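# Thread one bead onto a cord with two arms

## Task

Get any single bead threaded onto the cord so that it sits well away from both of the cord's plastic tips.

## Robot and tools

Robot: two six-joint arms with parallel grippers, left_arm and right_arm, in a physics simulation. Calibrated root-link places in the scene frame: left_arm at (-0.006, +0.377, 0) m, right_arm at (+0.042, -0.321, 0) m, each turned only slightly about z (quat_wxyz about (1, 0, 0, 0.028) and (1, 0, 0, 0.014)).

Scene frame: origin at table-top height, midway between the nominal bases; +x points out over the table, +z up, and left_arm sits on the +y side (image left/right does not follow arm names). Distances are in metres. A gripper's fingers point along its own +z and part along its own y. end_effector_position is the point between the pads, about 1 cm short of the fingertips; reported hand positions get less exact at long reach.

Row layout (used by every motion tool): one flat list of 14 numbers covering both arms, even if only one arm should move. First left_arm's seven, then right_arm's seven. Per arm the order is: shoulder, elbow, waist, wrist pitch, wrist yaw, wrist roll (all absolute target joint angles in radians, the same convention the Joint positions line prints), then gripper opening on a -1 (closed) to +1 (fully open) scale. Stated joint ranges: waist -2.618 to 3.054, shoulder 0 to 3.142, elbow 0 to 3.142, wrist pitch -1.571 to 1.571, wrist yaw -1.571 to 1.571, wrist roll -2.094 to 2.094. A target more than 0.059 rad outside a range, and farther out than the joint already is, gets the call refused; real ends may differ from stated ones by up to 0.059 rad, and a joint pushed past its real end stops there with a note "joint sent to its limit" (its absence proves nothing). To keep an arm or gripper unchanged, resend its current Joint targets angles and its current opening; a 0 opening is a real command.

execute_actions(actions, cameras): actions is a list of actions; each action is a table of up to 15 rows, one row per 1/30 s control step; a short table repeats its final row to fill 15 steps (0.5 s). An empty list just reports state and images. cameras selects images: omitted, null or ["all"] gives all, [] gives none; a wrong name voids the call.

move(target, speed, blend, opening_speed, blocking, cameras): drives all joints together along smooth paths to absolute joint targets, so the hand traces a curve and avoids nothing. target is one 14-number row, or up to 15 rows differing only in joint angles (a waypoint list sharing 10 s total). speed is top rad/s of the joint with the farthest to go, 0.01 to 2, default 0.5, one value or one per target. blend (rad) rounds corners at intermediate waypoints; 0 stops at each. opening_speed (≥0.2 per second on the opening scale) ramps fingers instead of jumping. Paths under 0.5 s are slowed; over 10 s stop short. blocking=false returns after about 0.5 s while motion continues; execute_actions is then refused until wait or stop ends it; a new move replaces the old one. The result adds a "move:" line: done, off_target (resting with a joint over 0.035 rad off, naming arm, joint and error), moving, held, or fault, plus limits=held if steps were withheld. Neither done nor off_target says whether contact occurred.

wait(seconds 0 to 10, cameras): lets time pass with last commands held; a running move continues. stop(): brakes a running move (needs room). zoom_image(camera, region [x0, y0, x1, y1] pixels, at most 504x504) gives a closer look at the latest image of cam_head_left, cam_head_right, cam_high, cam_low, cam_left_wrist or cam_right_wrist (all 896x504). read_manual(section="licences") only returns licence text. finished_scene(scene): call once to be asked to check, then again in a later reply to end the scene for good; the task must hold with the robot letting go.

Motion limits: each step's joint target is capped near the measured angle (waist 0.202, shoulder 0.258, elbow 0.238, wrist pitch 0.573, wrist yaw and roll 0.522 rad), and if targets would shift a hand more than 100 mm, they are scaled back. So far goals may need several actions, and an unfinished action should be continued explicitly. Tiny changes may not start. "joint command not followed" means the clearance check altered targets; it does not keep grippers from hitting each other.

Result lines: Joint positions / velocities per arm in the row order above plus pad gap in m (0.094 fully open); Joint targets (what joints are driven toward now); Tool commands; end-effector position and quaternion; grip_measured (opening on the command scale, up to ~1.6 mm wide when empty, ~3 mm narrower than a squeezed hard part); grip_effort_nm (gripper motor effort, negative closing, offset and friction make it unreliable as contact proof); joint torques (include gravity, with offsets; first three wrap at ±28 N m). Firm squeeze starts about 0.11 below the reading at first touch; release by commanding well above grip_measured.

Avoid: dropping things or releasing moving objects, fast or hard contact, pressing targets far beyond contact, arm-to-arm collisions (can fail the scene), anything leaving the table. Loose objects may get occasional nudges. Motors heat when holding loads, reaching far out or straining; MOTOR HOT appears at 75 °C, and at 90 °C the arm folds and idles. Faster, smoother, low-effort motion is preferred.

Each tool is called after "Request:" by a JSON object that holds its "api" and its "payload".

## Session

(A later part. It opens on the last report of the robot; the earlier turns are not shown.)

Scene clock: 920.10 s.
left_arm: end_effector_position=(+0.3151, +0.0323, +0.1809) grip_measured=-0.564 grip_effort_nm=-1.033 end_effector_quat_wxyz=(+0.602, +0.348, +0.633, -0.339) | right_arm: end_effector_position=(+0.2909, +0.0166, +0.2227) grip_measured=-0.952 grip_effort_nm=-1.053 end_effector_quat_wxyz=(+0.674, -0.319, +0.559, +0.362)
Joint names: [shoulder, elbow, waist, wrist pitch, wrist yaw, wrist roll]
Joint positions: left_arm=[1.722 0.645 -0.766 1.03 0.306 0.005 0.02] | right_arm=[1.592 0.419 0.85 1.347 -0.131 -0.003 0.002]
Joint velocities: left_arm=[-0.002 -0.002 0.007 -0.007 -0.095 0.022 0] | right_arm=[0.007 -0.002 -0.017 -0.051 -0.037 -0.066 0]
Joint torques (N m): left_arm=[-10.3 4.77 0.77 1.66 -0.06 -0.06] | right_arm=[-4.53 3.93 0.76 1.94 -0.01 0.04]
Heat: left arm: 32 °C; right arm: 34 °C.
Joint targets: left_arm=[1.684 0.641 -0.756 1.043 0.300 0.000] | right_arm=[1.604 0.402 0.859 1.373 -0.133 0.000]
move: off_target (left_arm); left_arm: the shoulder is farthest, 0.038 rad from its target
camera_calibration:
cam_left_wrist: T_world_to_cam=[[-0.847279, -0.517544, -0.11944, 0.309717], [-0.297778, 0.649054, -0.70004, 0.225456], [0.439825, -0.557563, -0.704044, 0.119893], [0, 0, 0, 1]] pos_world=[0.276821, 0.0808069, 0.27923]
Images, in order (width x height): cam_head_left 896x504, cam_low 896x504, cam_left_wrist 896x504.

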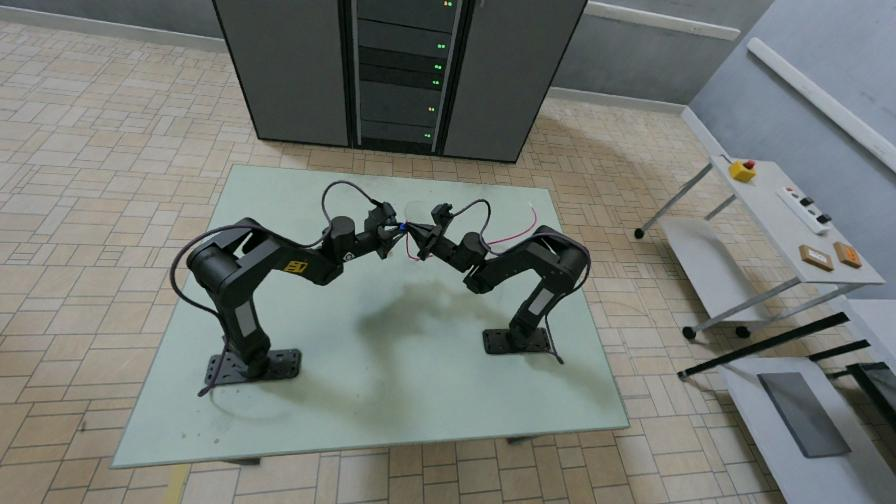

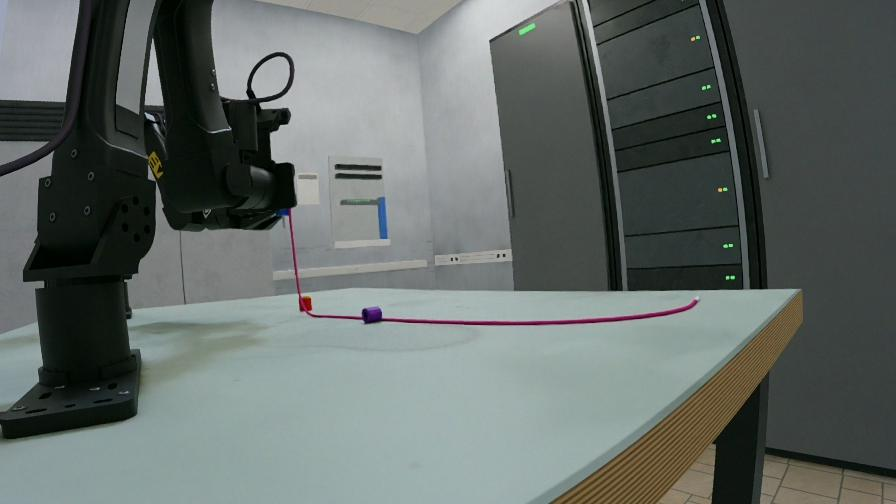

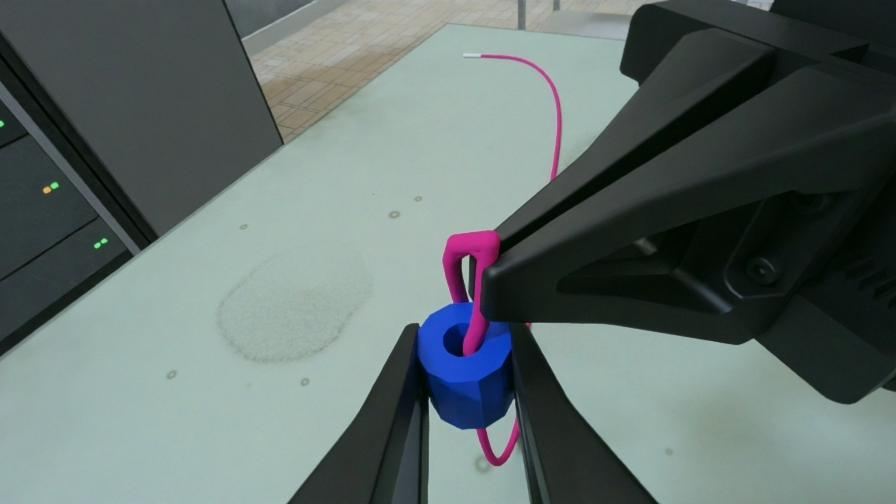

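Request:
{"api": "move", "payload": {"target": [1.747,0.624,-0.756,1.064,0.3,0,-0.7,1.604,0.402,0.859,1.373,-0.133,0,-1], "speed": 0.1, "cameras": []}}

Request:
{"api": "move", "payload": {"target": [[1.895,0.585,-0.756,1.25,0.3,0,-0.7,1.696,0.371,0.859,1.409,-0.133,0,-1],[2.08,0.573,-0.756,1.45,0.3,0,-0.7,1.80,0.348,0.859,1.45,-0.133,0,-1]], "speed": 0.12, "blend": 0.02, "cameras": ["cam_left_wrist","cam_low","cam_head_left"]}}

Request:
{"api": "zoom_image", "payload": {"camera": "cam_low", "region": [240, 180, 360, 330]}}

Scene clock: 975.20 s.
left_arm: end_effector_position=(+0.3133, +0.0338, +0.1732) grip_measured=-0.564 grip_effort_nm=-1.033 end_effector_quat_wxyz=(+0.598, +0.349, +0.638, -0.338) | right_arm: end_effector_position=(+0.2909, +0.0165, +0.2231) grip_measured=-0.952 grip_effort_nm=-1.053 end_effector_quat_wxyz=(+0.675, -0.319, +0.558, +0.362)
Joint names: [shoulder, elbow, waist, wrist pitch, wrist yaw, wrist roll]
Joint positions: left_arm=[1.732 0.629 -0.766 1.044 0.306 0.005 0.02] | right_arm=[1.592 0.419 0.85 1.349 -0.131 -0.003 0.002]
Joint velocities: left_arm=[-0.017 0.002 0.012 -0.007 -0.051 0.007 0] | right_arm=[-0.017 0.002 -0.002 -0.037 -0.007 0.051 0.001]
Joint torques (N m): left_arm=[-5.67 4.56 0.75 1.73 -0.06 -0.05] | right_arm=[-4.55 3.92 0.79 1.98 -0.02 0.03]
Heat: left arm: 32 °C; right arm: 38 °C.
Joint targets: left_arm=[1.747 0.624 -0.756 1.064 0.300 0.000] | right_arm=[1.604 0.402 0.859 1.373 -0.133 0.000]
move: done
No camera images: "cameras" was empty.

Scene clock: 979.00 s.
left_arm: end_effector_position=(+0.3126, +0.0344, +0.0993) grip_measured=-0.564 grip_effort_nm=-1.033 end_effector_quat_wxyz=(+0.600, +0.349, +0.636, -0.338) | right_arm: end_effector_position=(+0.2907, +0.0163, +0.1437) grip_measured=-0.952 grip_effort_nm=-1.053 end_effector_quat_wxyz=(+0.620, -0.342, +0.618, +0.341)
Joint names: [shoulder, elbow, waist, wrist pitch, wrist yaw, wrist roll]
Joint positions: left_arm=[2.062 0.578 -0.766 1.43 0.306 0.005 0.02] | right_arm=[1.786 0.364 0.85 1.425 -0.131 -0.003 0.002]
Joint velocities: left_arm=[-0.002 0.007 -0.007 -0.081 0.022 0.022 0] | right_arm=[-0.007 0.002 -0.022 0.022 -0.022 0.022 0]
Joint torques (N m): left_arm=[-6.52 2.91 0.76 1.73 -0.05 -0.06] | right_arm=[-4.98 2.89 0.8 2.04 -0.04 0.03]
Heat: left arm: 32 °C; right arm: 38 °C.
Joint targets: left_arm=[2.080 0.573 -0.756 1.450 0.300 0.000] | right_arm=[1.800 0.348 0.859 1.450 -0.133 0.000]
move: done
camera_calibration:
cam_left_wrist: T_world_to_cam=[[-0.847964, -0.516956, -0.117101, 0.298914], [-0.301818, 0.65252, -0.695071, 0.166828], [0.435732, -0.554052, -0.70934, 0.0664509], [0, 0, 0, 1]] pos_world=[0.274865, 0.0824846, 0.198097]
Images, in order (width x height): cam_head_left 896x504, cam_low 896x504, cam_left_wrist 896x504.

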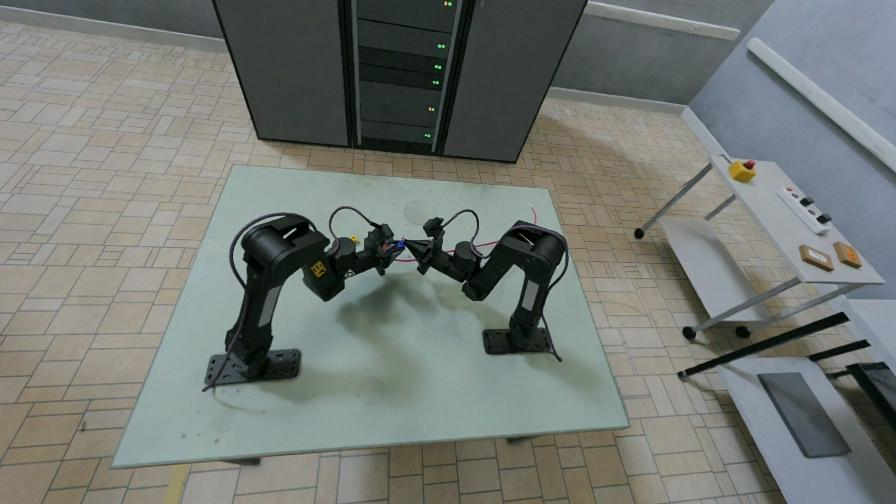

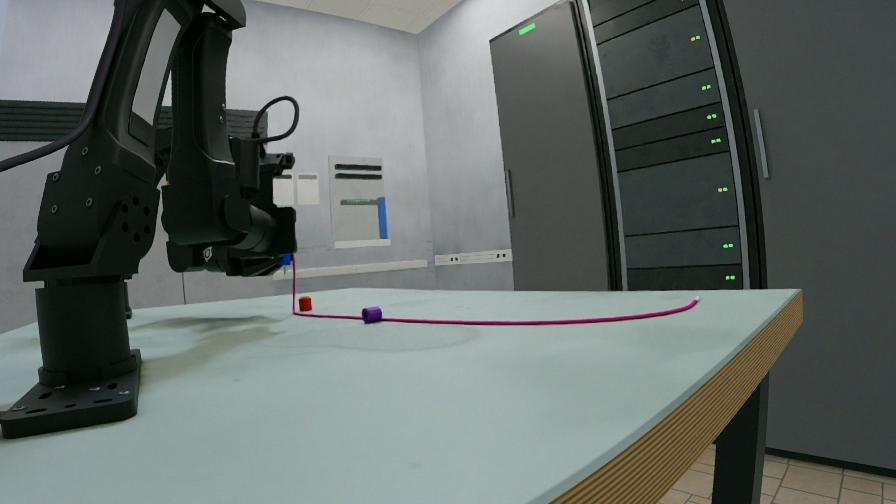

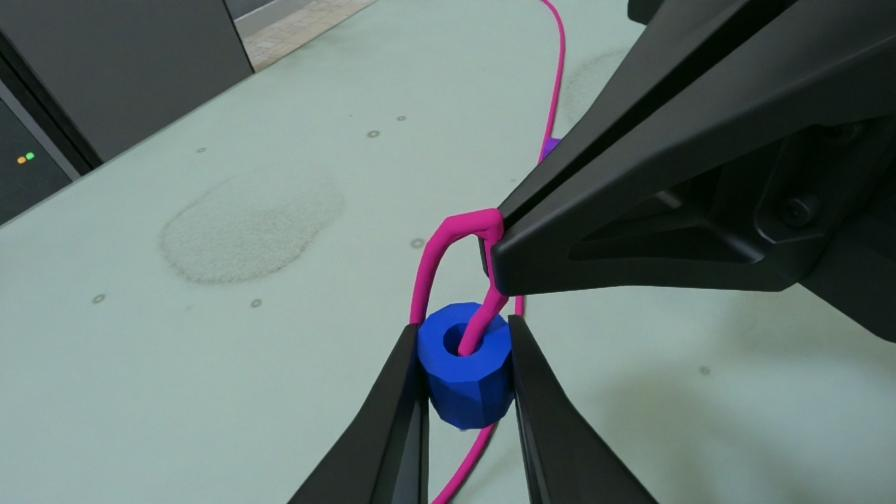

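Scaled by 3.360 from the camera's 896x504 image, which has a finer 1280x720 frame.

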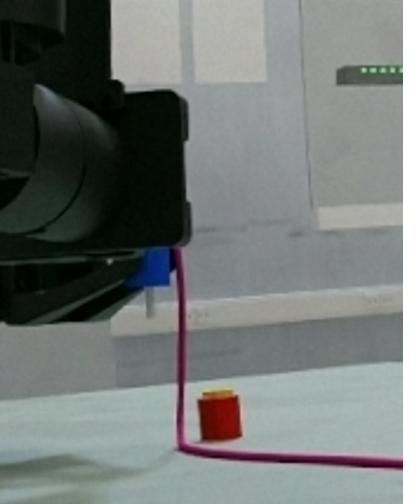

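Request:
{"api": "move", "payload": {"target": [2.08,0.573,-0.756,1.45,0.3,0,-0.7,1.80,0.348,0.859,1.45,-0.133,0,-0.7], "opening_speed": 0.2, "cameras": ["cam_left_wrist","cam_low","cam_high"]}}

Request:
{"api": "zoom_image", "payload": {"camera": "cam_low", "region": [240, 180, 360, 330]}}

Scene clock: 1011.73 s.
left_arm: end_effector_position=(+0.3126, +0.0344, +0.0996) grip_measured=-0.564 grip_effort_nm=-1.038 end_effector_quat_wxyz=(+0.600, +0.349, +0.636, -0.338) | right_arm: end_effector_position=(+0.2907, +0.0163, +0.1440) grip_measured=-0.703 grip_effort_nm=0.139 end_effector_quat_wxyz=(+0.621, -0.342, +0.617, +0.341)
Joint names: [shoulder, elbow, waist, wrist pitch, wrist yaw, wrist roll]
Joint positions: left_arm=[2.062 0.578 -0.766 1.431 0.306 0.005 0.02] | right_arm=[1.786 0.364 0.85 1.426 -0.131 -0.003 0.014]
Joint velocities: left_arm=[0.007 0.022 -0.002 -0.066 -0.007 0.022 0] | right_arm=[-0.002 0.002 0.017 -0.007 -0.037 -0.037 0]
Joint torques (N m): left_arm=[-6.49 2.92 0.77 1.72 -0.06 -0.05] | right_arm=[-4.97 2.91 0.77 2.03 -0.03 0.05]
Heat: left arm: 32 °C; right arm: 36 °C.
Joint targets: left_arm=[2.080 0.573 -0.756 1.450 0.300 0.000] | right_arm=[1.800 0.348 0.859 1.450 -0.133 0.000]
move: done
camera_calibration:
cam_left_wrist: T_world_to_cam=[[-0.847862, -0.517044, -0.117452, 0.298957], [-0.301214, 0.652001, -0.695819, 0.166932], [0.436348, -0.554581, -0.708548, 0.0663822], [0, 0, 0, 1]] pos_world=[0.274791, 0.0825483, 0.198303]
Images, in order (width x height): cam_high 896x504, cam_low 896x504, cam_left_wrist 896x504.

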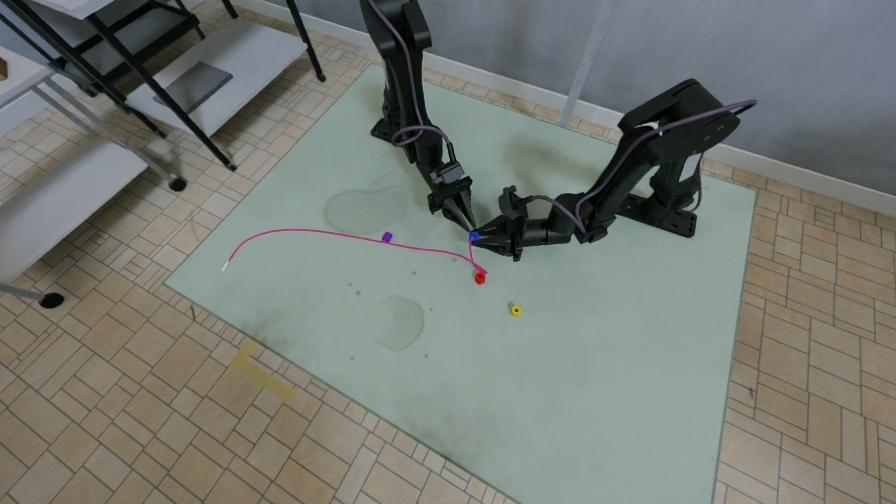

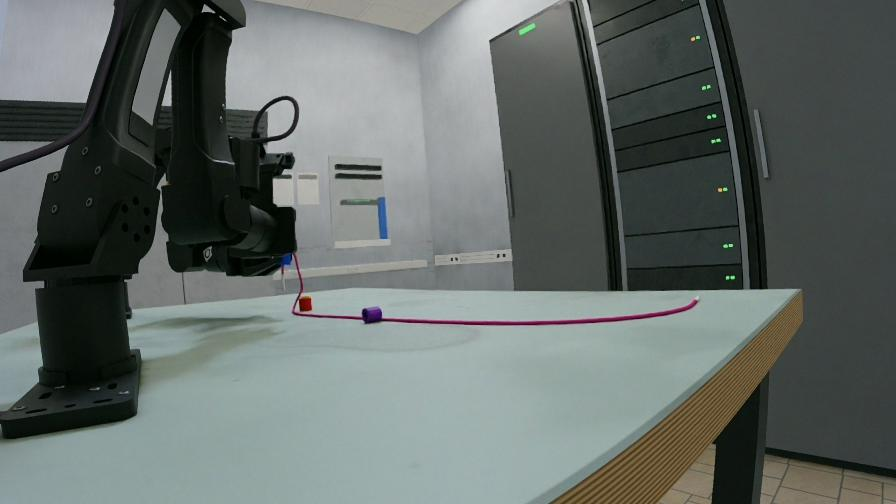

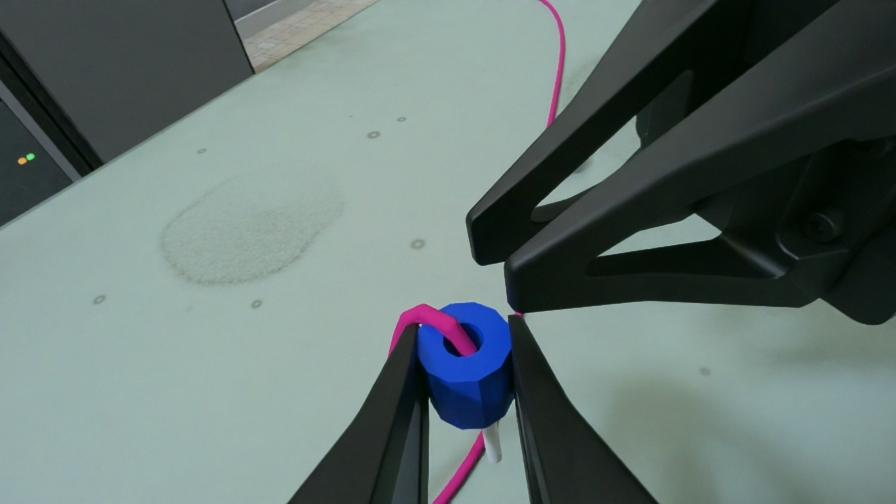

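Scaled by 3.360 from the camera's 896x504 image, which has a finer 1280x720 frame.

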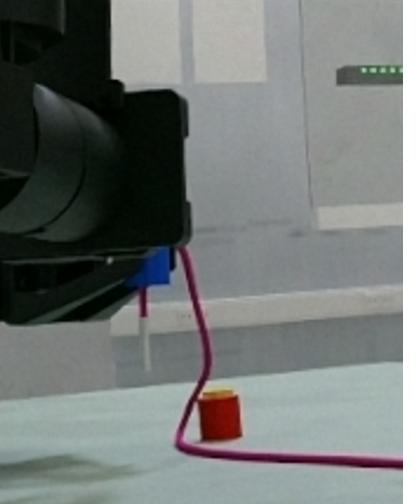

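Request:
{"api": "move", "payload": {"target": [[2.08,0.573,-0.756,1.45,0.3,0,-0.7,1.604,0.402,0.859,1.373,-0.133,0,-0.6],[2.08,0.573,-0.756,1.45,0.3,0,-0.7,1.25,0.60,0.859,0.8,-0.12,0,-0.6],[2.08,0.573,-0.756,1.45,0.3,0,-0.7,1.1,0.35,0.90,0.25,0,0,-0.6],[2.08,0.573,-0.756,1.45,0.3,0,-0.7,1.412,0.29,0.908,0.63,0,0,-0.6]], "speed": 0.4, "blend": 0.04, "cameras": ["cam_left_wrist","cam_low","cam_right_wrist","cam_head_right"]}}

Request:
{"api": "zoom_image", "payload": {"camera": "cam_low", "region": [240, 180, 360, 330]}}

Request:
{"api": "zoom_image", "payload": {"camera": "cam_right_wrist", "region": [300, 100, 600, 400]}}

Scene clock: 1074.00 s.
left_arm: end_effector_position=(+0.3126, +0.0344, +0.0996) grip_measured=-0.564 grip_effort_nm=-1.028 end_effector_quat_wxyz=(+0.600, +0.349, +0.636, -0.338) | right_arm: end_effector_position=(+0.2556, -0.0320, +0.0700) grip_measured=-0.603 grip_effort_nm=0.134 end_effector_quat_wxyz=(+0.457, -0.387, +0.767, +0.232)
Joint names: [shoulder, elbow, waist, wrist pitch, wrist yaw, wrist roll]
Joint positions: left_arm=[2.062 0.578 -0.766 1.431 0.306 0.005 0.02] | right_arm=[1.405 0.306 0.899 0.603 -0.009 -0.003 0.019]
Joint velocities: left_arm=[-0.007 0.002 0.002 -0.022 0.007 0.022 -0.001] | right_arm=[-0.017 0.012 -0.017 0.007 0.007 0.007 0]
Joint torques (N m): left_arm=[-6.52 2.91 0.77 1.71 -0.06 -0.06] | right_arm=[-3.34 4.29 0.75 1.96 0.08 0.04]
Heat: left arm: 33 °C; right arm: 35 °C.
Joint targets: left_arm=[2.080 0.573 -0.756 1.450 0.300 0.000] | right_arm=[1.412 0.290 0.908 0.630 0.000 0.000]
move: done
camera_calibration:
cam_left_wrist: T_world_to_cam=[[-0.847862, -0.517044, -0.117452, 0.298957], [-0.301214, 0.652001, -0.695819, 0.166932], [0.436348, -0.554581, -0.708548, 0.0663822], [0, 0, 0, 1]] pos_world=[0.274791, 0.0825483, 0.198303]
cam_right_wrist: T_world_to_cam=[[0.77288, -0.628088, -0.0903432, -0.209379], [-0.619243, -0.715465, -0.323493, 0.18317], [0.138545, 0.305966, -0.941908, 0.156227], [0, 0, 0, 1]] pos_world=[0.253607, -0.0482568, 0.18749]
Images, in order (width x height): cam_head_right 896x504, cam_low 896x504, cam_left_wrist 896x504, cam_right_wrist 896x504.

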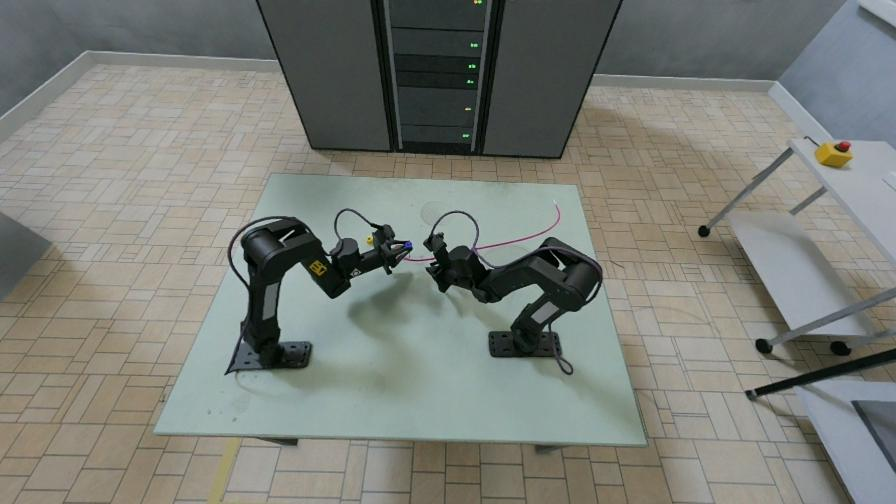

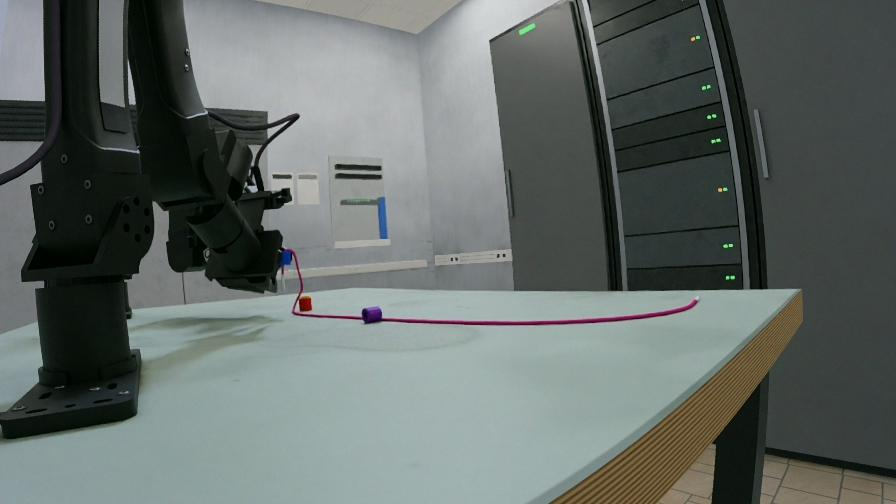

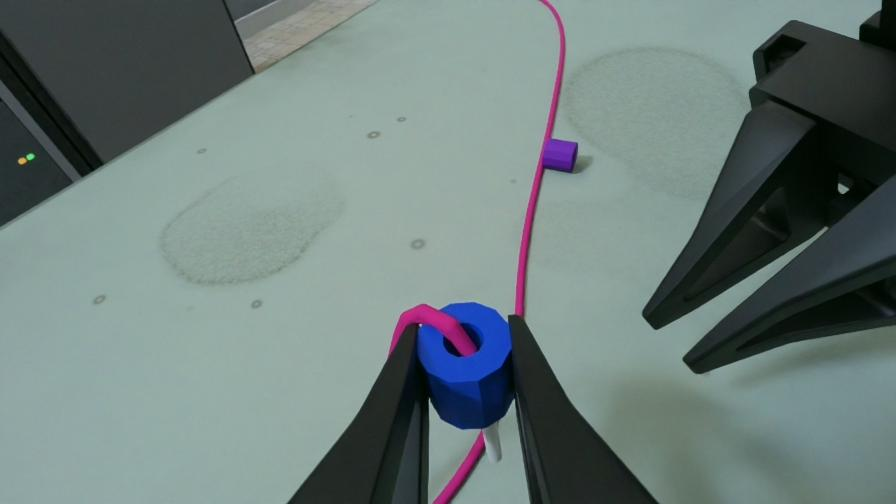

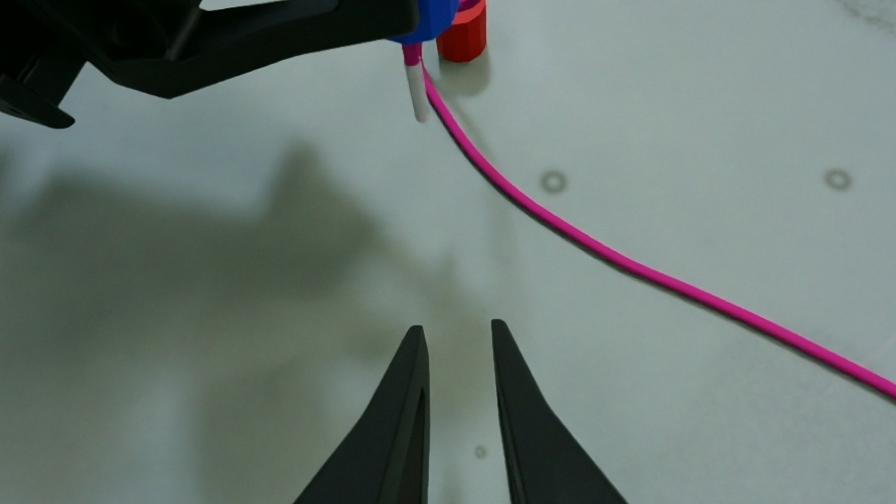

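Scaled by 3.360 from the camera's 896x504 image, which has a finer 1280x720 frame.

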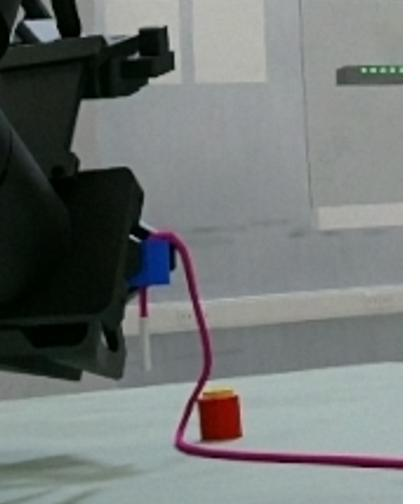

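Scaled by 1.680 from the camera's 896x504 image, which has a finer 1280x720 frame.

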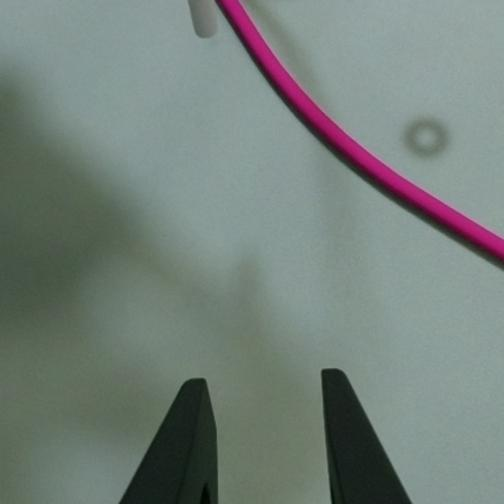

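Request:
{"api": "move", "payload": {"target": [2.08,0.573,-0.756,1.45,0.3,0,-0.7,1.562,0.393,0.94,0.668,0,0,-0.6], "speed": 0.2, "cameras": ["cam_left_wrist","cam_low","cam_right_wrist"]}}

Request:
{"api": "zoom_image", "payload": {"camera": "cam_low", "region": [240, 180, 360, 330]}}

Scene clock: 1105.93 s.
left_arm: end_effector_position=(+0.3126, +0.0344, +0.0996) grip_measured=-0.564 grip_effort_nm=-1.033 end_effector_quat_wxyz=(+0.600, +0.349, +0.636, -0.338) | right_arm: end_effector_position=(+0.2541, -0.0143, +0.0477) grip_measured=-0.603 grip_effort_nm=0.134 end_effector_quat_wxyz=(+0.432, -0.405, +0.772, +0.228)
Joint names: [shoulder, elbow, waist, wrist pitch, wrist yaw, wrist roll]
Joint positions: left_arm=[2.062 0.578 -0.766 1.431 0.306 0.005 0.02] | right_arm=[1.551 0.361 0.931 0.641 -0.009 -0.003 0.019]
Joint velocities: left_arm=[-0.012 -0.007 0.007 -0.095 0.081 -0.022 0] | right_arm=[-0.017 -0.002 -0.007 -0.022 -0.022 0.007 -0.002]
Joint torques (N m): left_arm=[-6.5 2.91 0.76 1.71 -0.06 -0.05] | right_arm=[-3.93 7.51 0.75 1.88 0.06 0.04]
Heat: left arm: 33 °C; right arm: 37 °C.
Joint targets: left_arm=[2.080 0.573 -0.756 1.450 0.300 0.000] | right_arm=[1.562 0.393 0.940 0.668 0.000 0.000]
move: done
camera_calibration:
cam_left_wrist: T_world_to_cam=[[-0.847862, -0.517044, -0.117452, 0.298957], [-0.301214, 0.652001, -0.695819, 0.166932], [0.436348, -0.554581, -0.708548, 0.0663822], [0, 0, 0, 1]] pos_world=[0.274791, 0.0825483, 0.198303]
cam_right_wrist: T_world_to_cam=[[0.789482, -0.607468, -0.0877576, -0.203158], [-0.605607, -0.747724, -0.272303, 0.181353], [0.0997966, 0.268125, -0.958201, 0.1401], [0, 0, 0, 1]] pos_world=[0.256237, -0.0253743, 0.165798]
Images, in order (width x height): cam_low 896x504, cam_left_wrist 896x504, cam_right_wrist 896x504.

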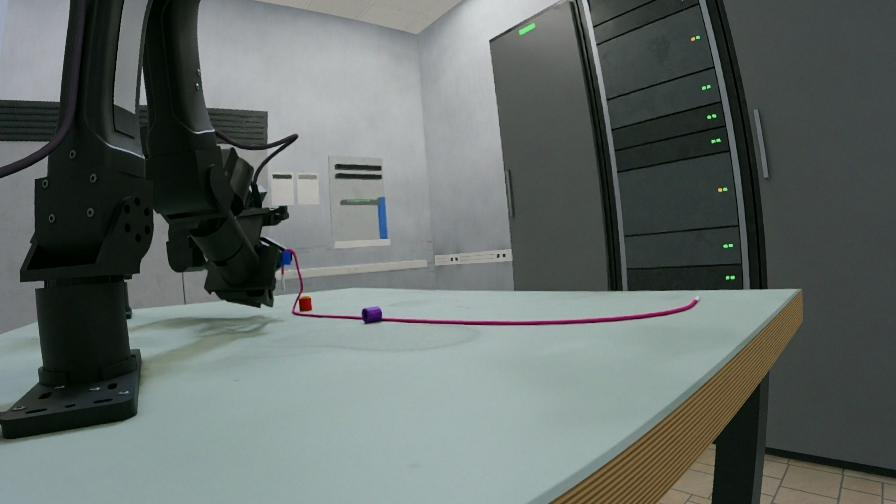

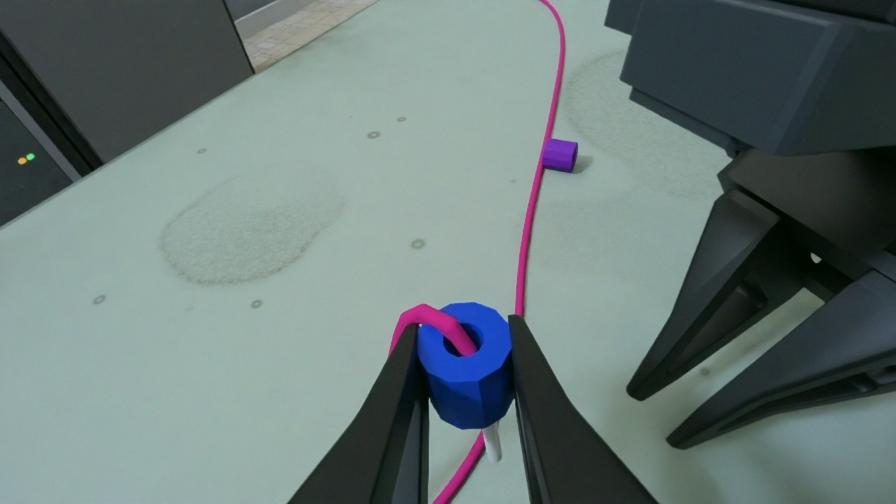

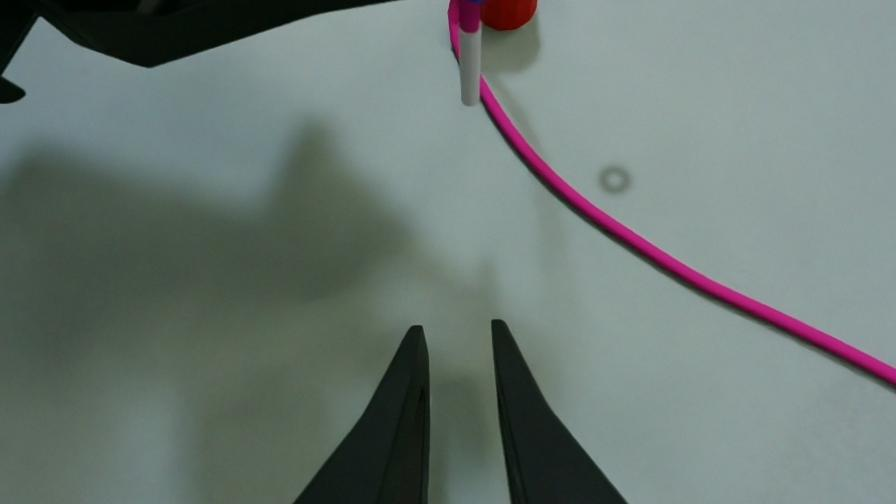

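Scaled by 3.360 from the camera's 896x504 image, which has a finer 1280x720 frame.

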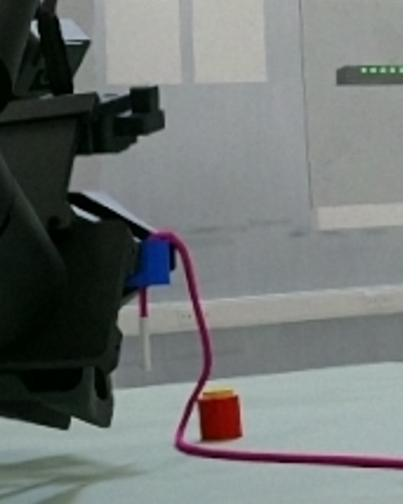

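Request:
{"api": "move", "payload": {"target": [[2.08,0.573,-0.756,1.45,0.3,0,-0.7,1.562,0.45,0.938,0.66,0,0,-0.6],[2.08,0.573,-0.756,1.45,0.3,0,-0.7,1.628,0.525,0.938,0.651,0,0,-0.6]], "speed": 0.1, "blend": 0.02, "cameras": ["cam_left_wrist","cam_low","cam_right_wrist"]}}

Request:
{"api": "zoom_image", "payload": {"camera": "cam_low", "region": [240, 180, 360, 330]}}

Scene clock: 1118.83 s.
left_arm: end_effector_position=(+0.3126, +0.0344, +0.0996) grip_measured=-0.564 grip_effort_nm=-1.028 end_effector_quat_wxyz=(+0.600, +0.349, +0.636, -0.338) | right_arm: end_effector_position=(+0.2760, +0.0169, +0.0719) grip_measured=-0.603 grip_effort_nm=0.129 end_effector_quat_wxyz=(+0.458, -0.398, +0.757, +0.241)
Joint names: [shoulder, elbow, waist, wrist pitch, wrist yaw, wrist roll]
Joint positions: left_arm=[2.062 0.578 -0.766 1.431 0.306 0.005 0.02] | right_arm=[1.615 0.49 0.931 0.642 -0.009 -0.003 0.019]
Joint velocities: left_arm=[0.017 -0.017 0.012 0.081 -0.081 -0.007 0.001] | right_arm=[-0.002 -0.007 -0.012 0.051 0.007 0.037 -0.001]
Joint torques (N m): left_arm=[-6.5 2.93 0.77 1.71 -0.05 -0.05] | right_arm=[-4.82 8.1 0.59 1.74 0.07 0.04]
Heat: left arm: 33 °C; right arm: 36 °C.
Joint targets: left_arm=[2.080 0.573 -0.756 1.450 0.300 0.000] | right_arm=[1.628 0.525 0.938 0.651 0.000 0.000]
move: done
camera_calibration:
cam_left_wrist: T_world_to_cam=[[-0.847862, -0.517044, -0.117452, 0.298957], [-0.301214, 0.652001, -0.695819, 0.166932], [0.436348, -0.554581, -0.708548, 0.0663822], [0, 0, 0, 1]] pos_world=[0.274791, 0.0825483, 0.198303]
cam_right_wrist: T_world_to_cam=[[0.792881, -0.602625, -0.0904658, -0.200197], [-0.594017, -0.73121, -0.335373, 0.225578], [0.135955, 0.319649, -0.937732, 0.140361], [0, 0, 0, 1]] pos_world=[0.273647, -0.000564835, 0.189162]
Images, in order (width x height): cam_low 896x504, cam_left_wrist 896x504, cam_right_wrist 896x504.

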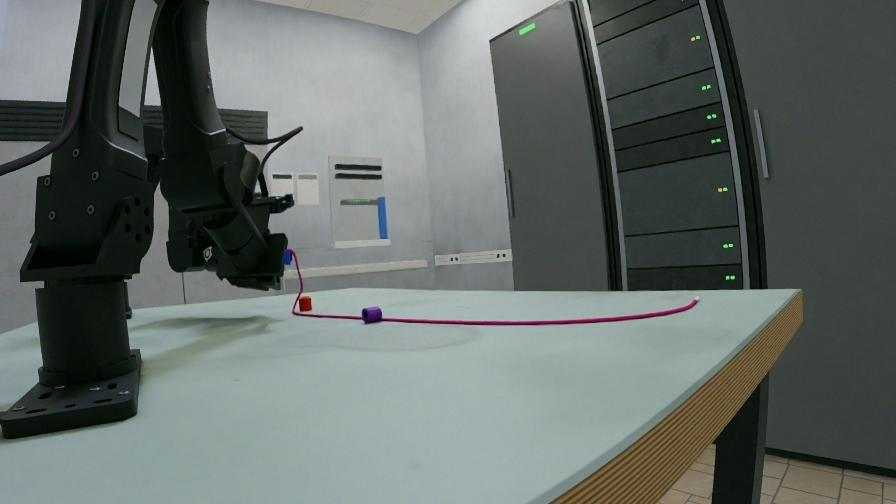

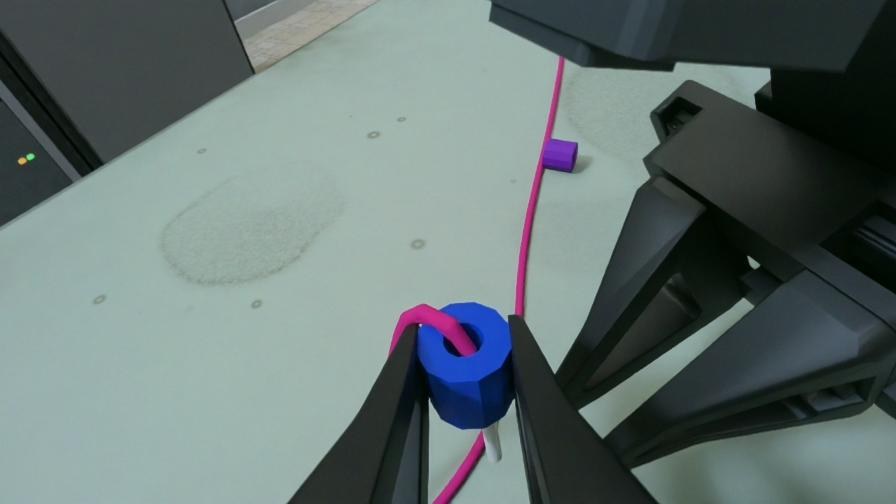

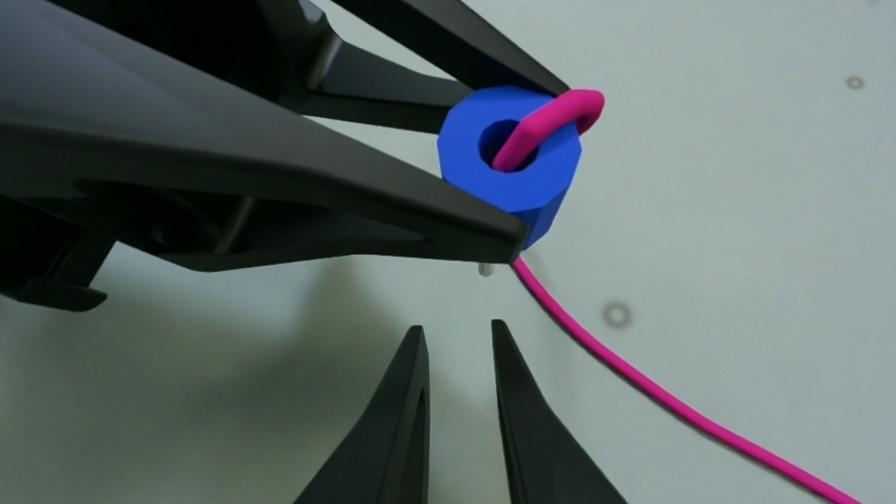

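Scaled by 3.360 from the camera's 896x504 image, which has a finer 1280x720 frame.

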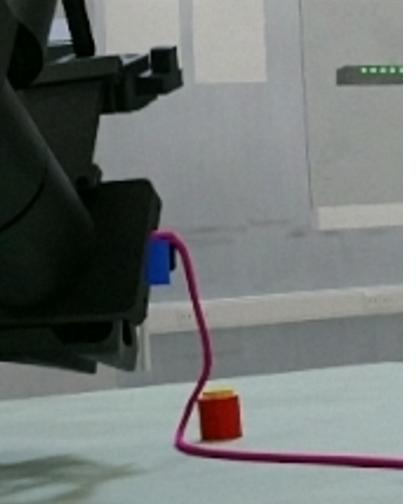

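Request:
{"api": "move", "payload": {"target": [2.08,0.573,-0.756,1.45,0.3,0,-0.7,1.709,0.587,0.916,0.655,0,0,-0.6], "speed": 0.08, "cameras": ["cam_left_wrist","cam_low","cam_right_wrist"]}}

Request:
{"api": "zoom_image", "payload": {"camera": "cam_low", "region": [240, 180, 360, 330]}}

Request:
{"api": "zoom_image", "payload": {"camera": "cam_left_wrist", "region": [400, 280, 640, 504]}}

Scene clock: 1130.17 s.
left_arm: end_effector_position=(+0.3126, +0.0344, +0.0996) grip_measured=-0.564 grip_effort_nm=-1.033 end_effector_quat_wxyz=(+0.600, +0.349, +0.636, -0.338) | right_arm: end_effector_position=(+0.2871, +0.0277, +0.0631) grip_measured=-0.603 grip_effort_nm=0.134 end_effector_quat_wxyz=(+0.452, -0.397, +0.763, +0.236)
Joint names: [shoulder, elbow, waist, wrist pitch, wrist yaw, wrist roll]
Joint positions: left_arm=[2.062 0.578 -0.766 1.431 0.306 0.005 0.02] | right_arm=[1.695 0.552 0.925 0.642 -0.009 -0.003 0.019]
Joint velocities: left_arm=[-0.007 0.007 0.007 -0.007 0.022 -0.037 -0.001] | right_arm=[-0.002 -0.017 -0.012 0.037 -0.022 -0.022 -0.001]
Joint torques (N m): left_arm=[-6.5 2.92 0.76 1.71 -0.06 -0.06] | right_arm=[-5.37 8.01 -0.68 1.77 0.07 0.04]
Heat: left arm: 33 °C; right arm: 35 °C.
Joint targets: left_arm=[2.080 0.573 -0.756 1.450 0.300 0.000] | right_arm=[1.709 0.587 0.916 0.655 0.000 0.000]
move: done
camera_calibration:
cam_left_wrist: T_world_to_cam=[[-0.847862, -0.517044, -0.117452, 0.298957], [-0.301214, 0.652001, -0.695819, 0.166932], [0.436348, -0.554581, -0.708548, 0.0663822], [0, 0, 0, 1]] pos_world=[0.274791, 0.0825483, 0.198303]
cam_right_wrist: T_world_to_cam=[[0.787747, -0.609427, -0.089743, -0.201721], [-0.602565, -0.732086, -0.31775, 0.238466], [0.127945, 0.304382, -0.943918, 0.130242], [0, 0, 0, 1]] pos_world=[0.285932, 0.0120001, 0.180608]
Images, in order (width x height): cam_low 896x504, cam_left_wrist 896x504, cam_right_wrist 896x504.

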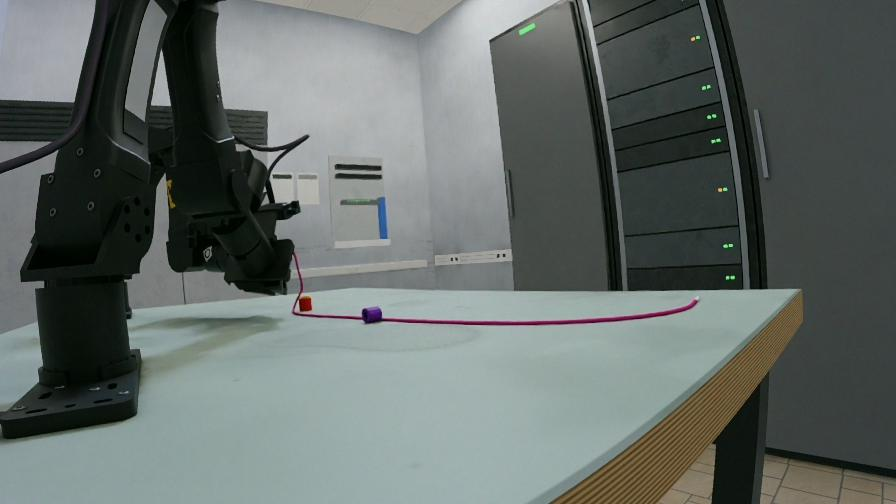

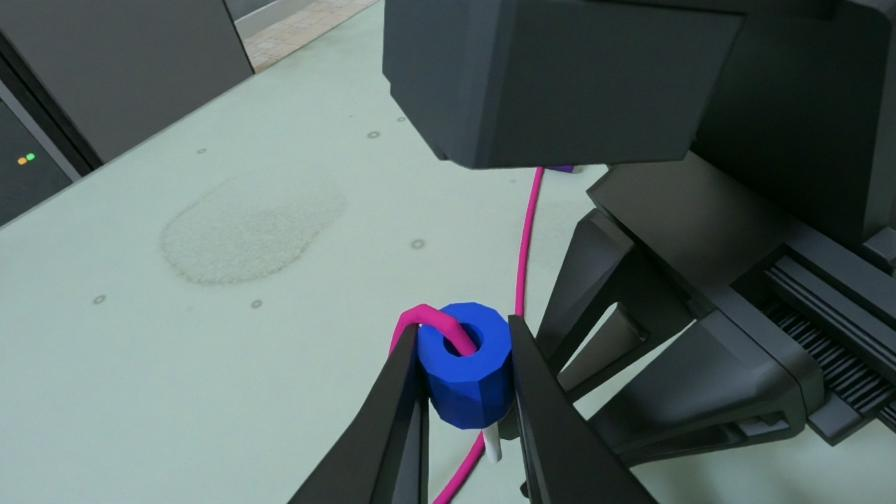

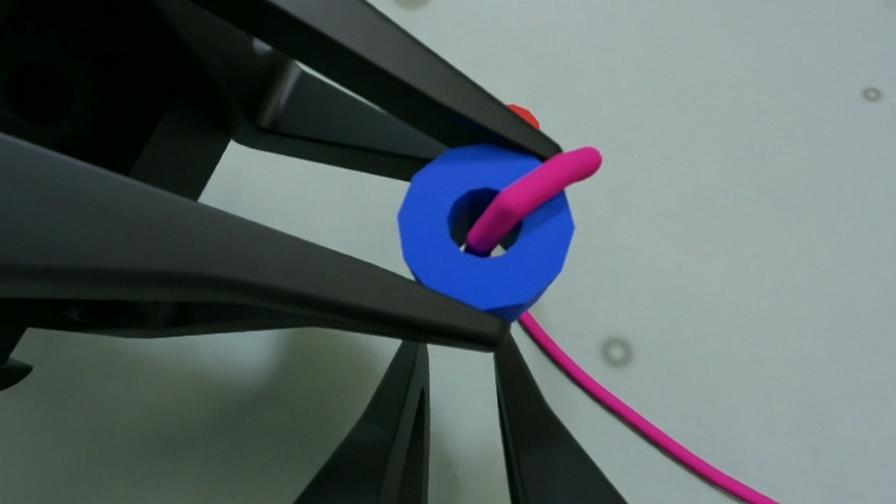

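Scaled by 3.360 from the camera's 896x504 image, which has a finer 1280x720 frame.

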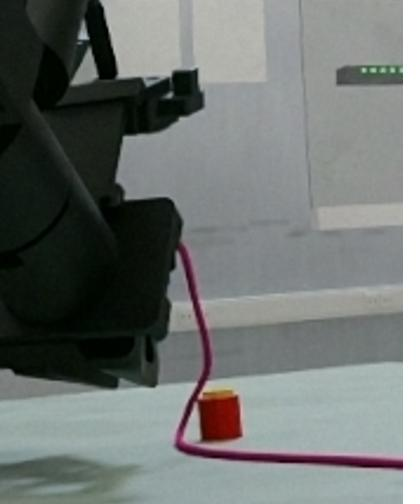

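Scaled by 2.100 from the camera's 896x504 image, which has a finer 1280x720 frame.

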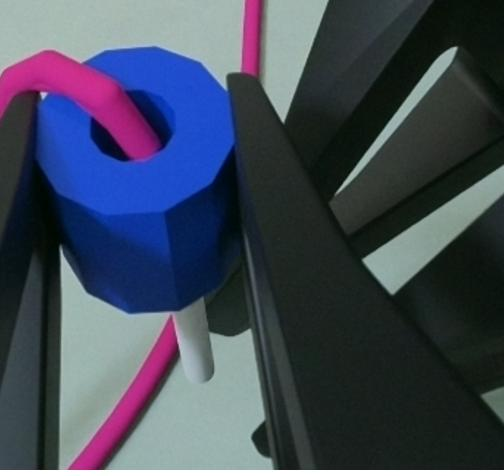

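Request:
{"api": "move", "payload": {"target": [[2.08,0.573,-0.756,1.45,0.3,0,-0.7,1.60,0.47,0.903,0.651,0,0,-0.6],[2.08,0.573,-0.756,1.45,0.3,0,-0.7,1.80,0.29,0.903,1.21,0,0,-0.6]], "speed": 0.2, "cameras": ["cam_left_wrist","cam_low","cam_right_wrist"]}}

Request:
{"api": "zoom_image", "payload": {"camera": "cam_low", "region": [240, 180, 360, 330]}}

Scene clock: 1169.87 s.
left_arm: end_effector_position=(+0.3126, +0.0344, +0.0996) grip_measured=-0.564 grip_effort_nm=-1.023 end_effector_quat_wxyz=(+0.600, +0.349, +0.636, -0.338) | right_arm: end_effector_position=(+0.2733, -0.0008, +0.0648) grip_measured=-0.603 grip_effort_nm=0.129 end_effector_quat_wxyz=(+0.529, -0.367, +0.716, +0.271)
Joint names: [shoulder, elbow, waist, wrist pitch, wrist yaw, wrist roll]
Joint positions: left_arm=[2.062 0.578 -0.766 1.431 0.306 0.005 0.02] | right_arm=[1.786 0.305 0.911 1.183 -0.009 -0.003 0.019]
Joint velocities: left_arm=[0.002 0.007 0.002 -0.066 -0.037 -0.007 0] | right_arm=[0.002 0.002 -0.007 -0.022 -0.037 -0.037 0]
Joint torques (N m): left_arm=[-6.49 2.91 0.77 1.71 -0.06 -0.05] | right_arm=[-4.62 2.69 -0.73 2.01 0.06 0.04]
Heat: left arm: 33 °C; right arm: 34 °C.
Joint targets: left_arm=[2.080 0.573 -0.756 1.450 0.300 0.000] | right_arm=[1.800 0.290 0.903 1.210 0.000 0.000]
move: done
camera_calibration:
cam_left_wrist: T_world_to_cam=[[-0.847862, -0.517044, -0.117452, 0.298957], [-0.301214, 0.652001, -0.695819, 0.166932], [0.436348, -0.554581, -0.708548, 0.0663822], [0, 0, 0, 1]] pos_world=[0.274791, 0.0825483, 0.198303]
cam_right_wrist: T_world_to_cam=[[0.790707, -0.604643, -0.0958646, -0.208467], [-0.562975, -0.656646, -0.501871, 0.21096], [0.240503, 0.450802, -0.859613, 0.106205], [0, 0, 0, 1]] pos_world=[0.258059, -0.0353999, 0.177185]
Images, in order (width x height): cam_low 896x504, cam_left_wrist 896x504, cam_right_wrist 896x504.

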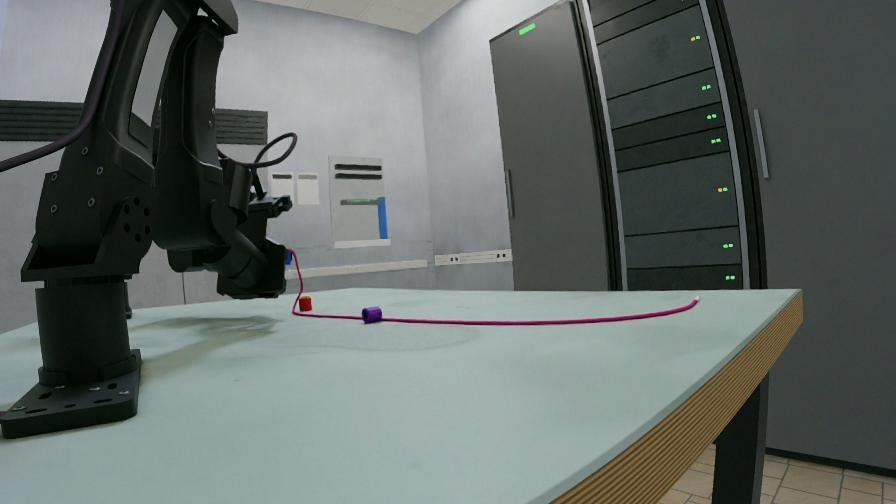

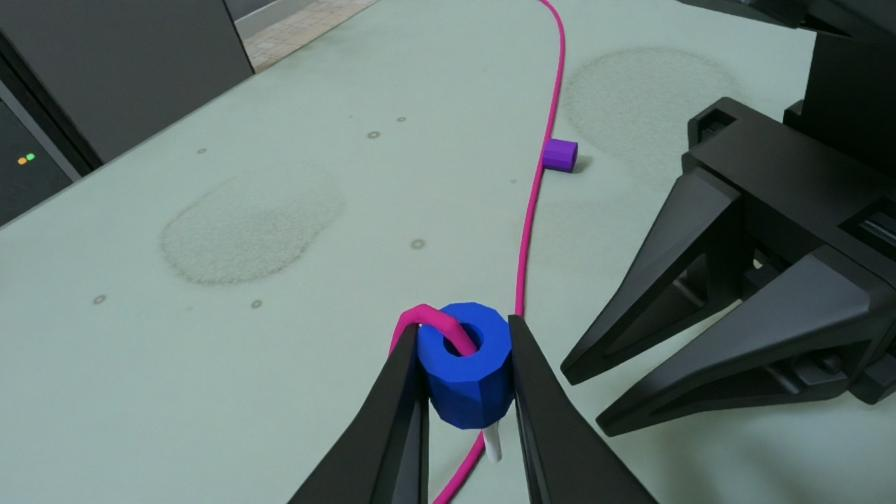

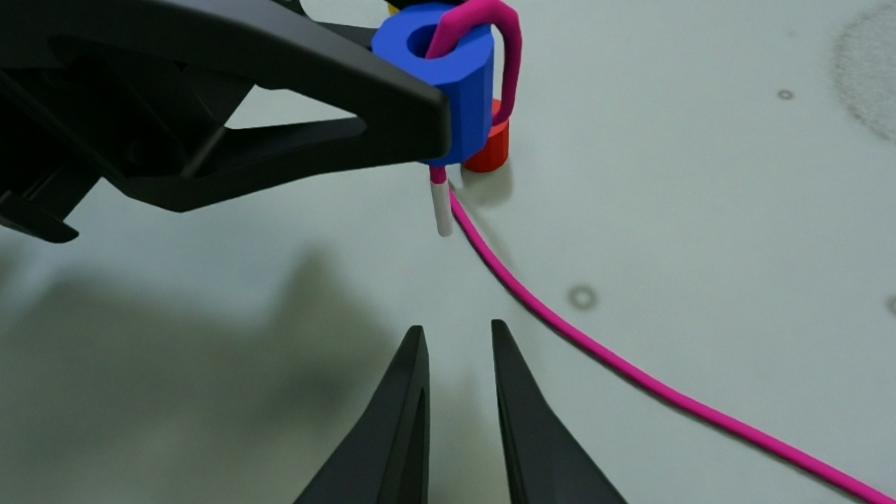

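Scaled by 3.360 from the camera's 896x504 image, which has a finer 1280x720 frame.

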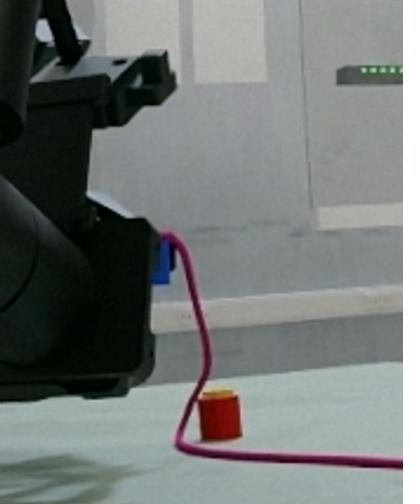

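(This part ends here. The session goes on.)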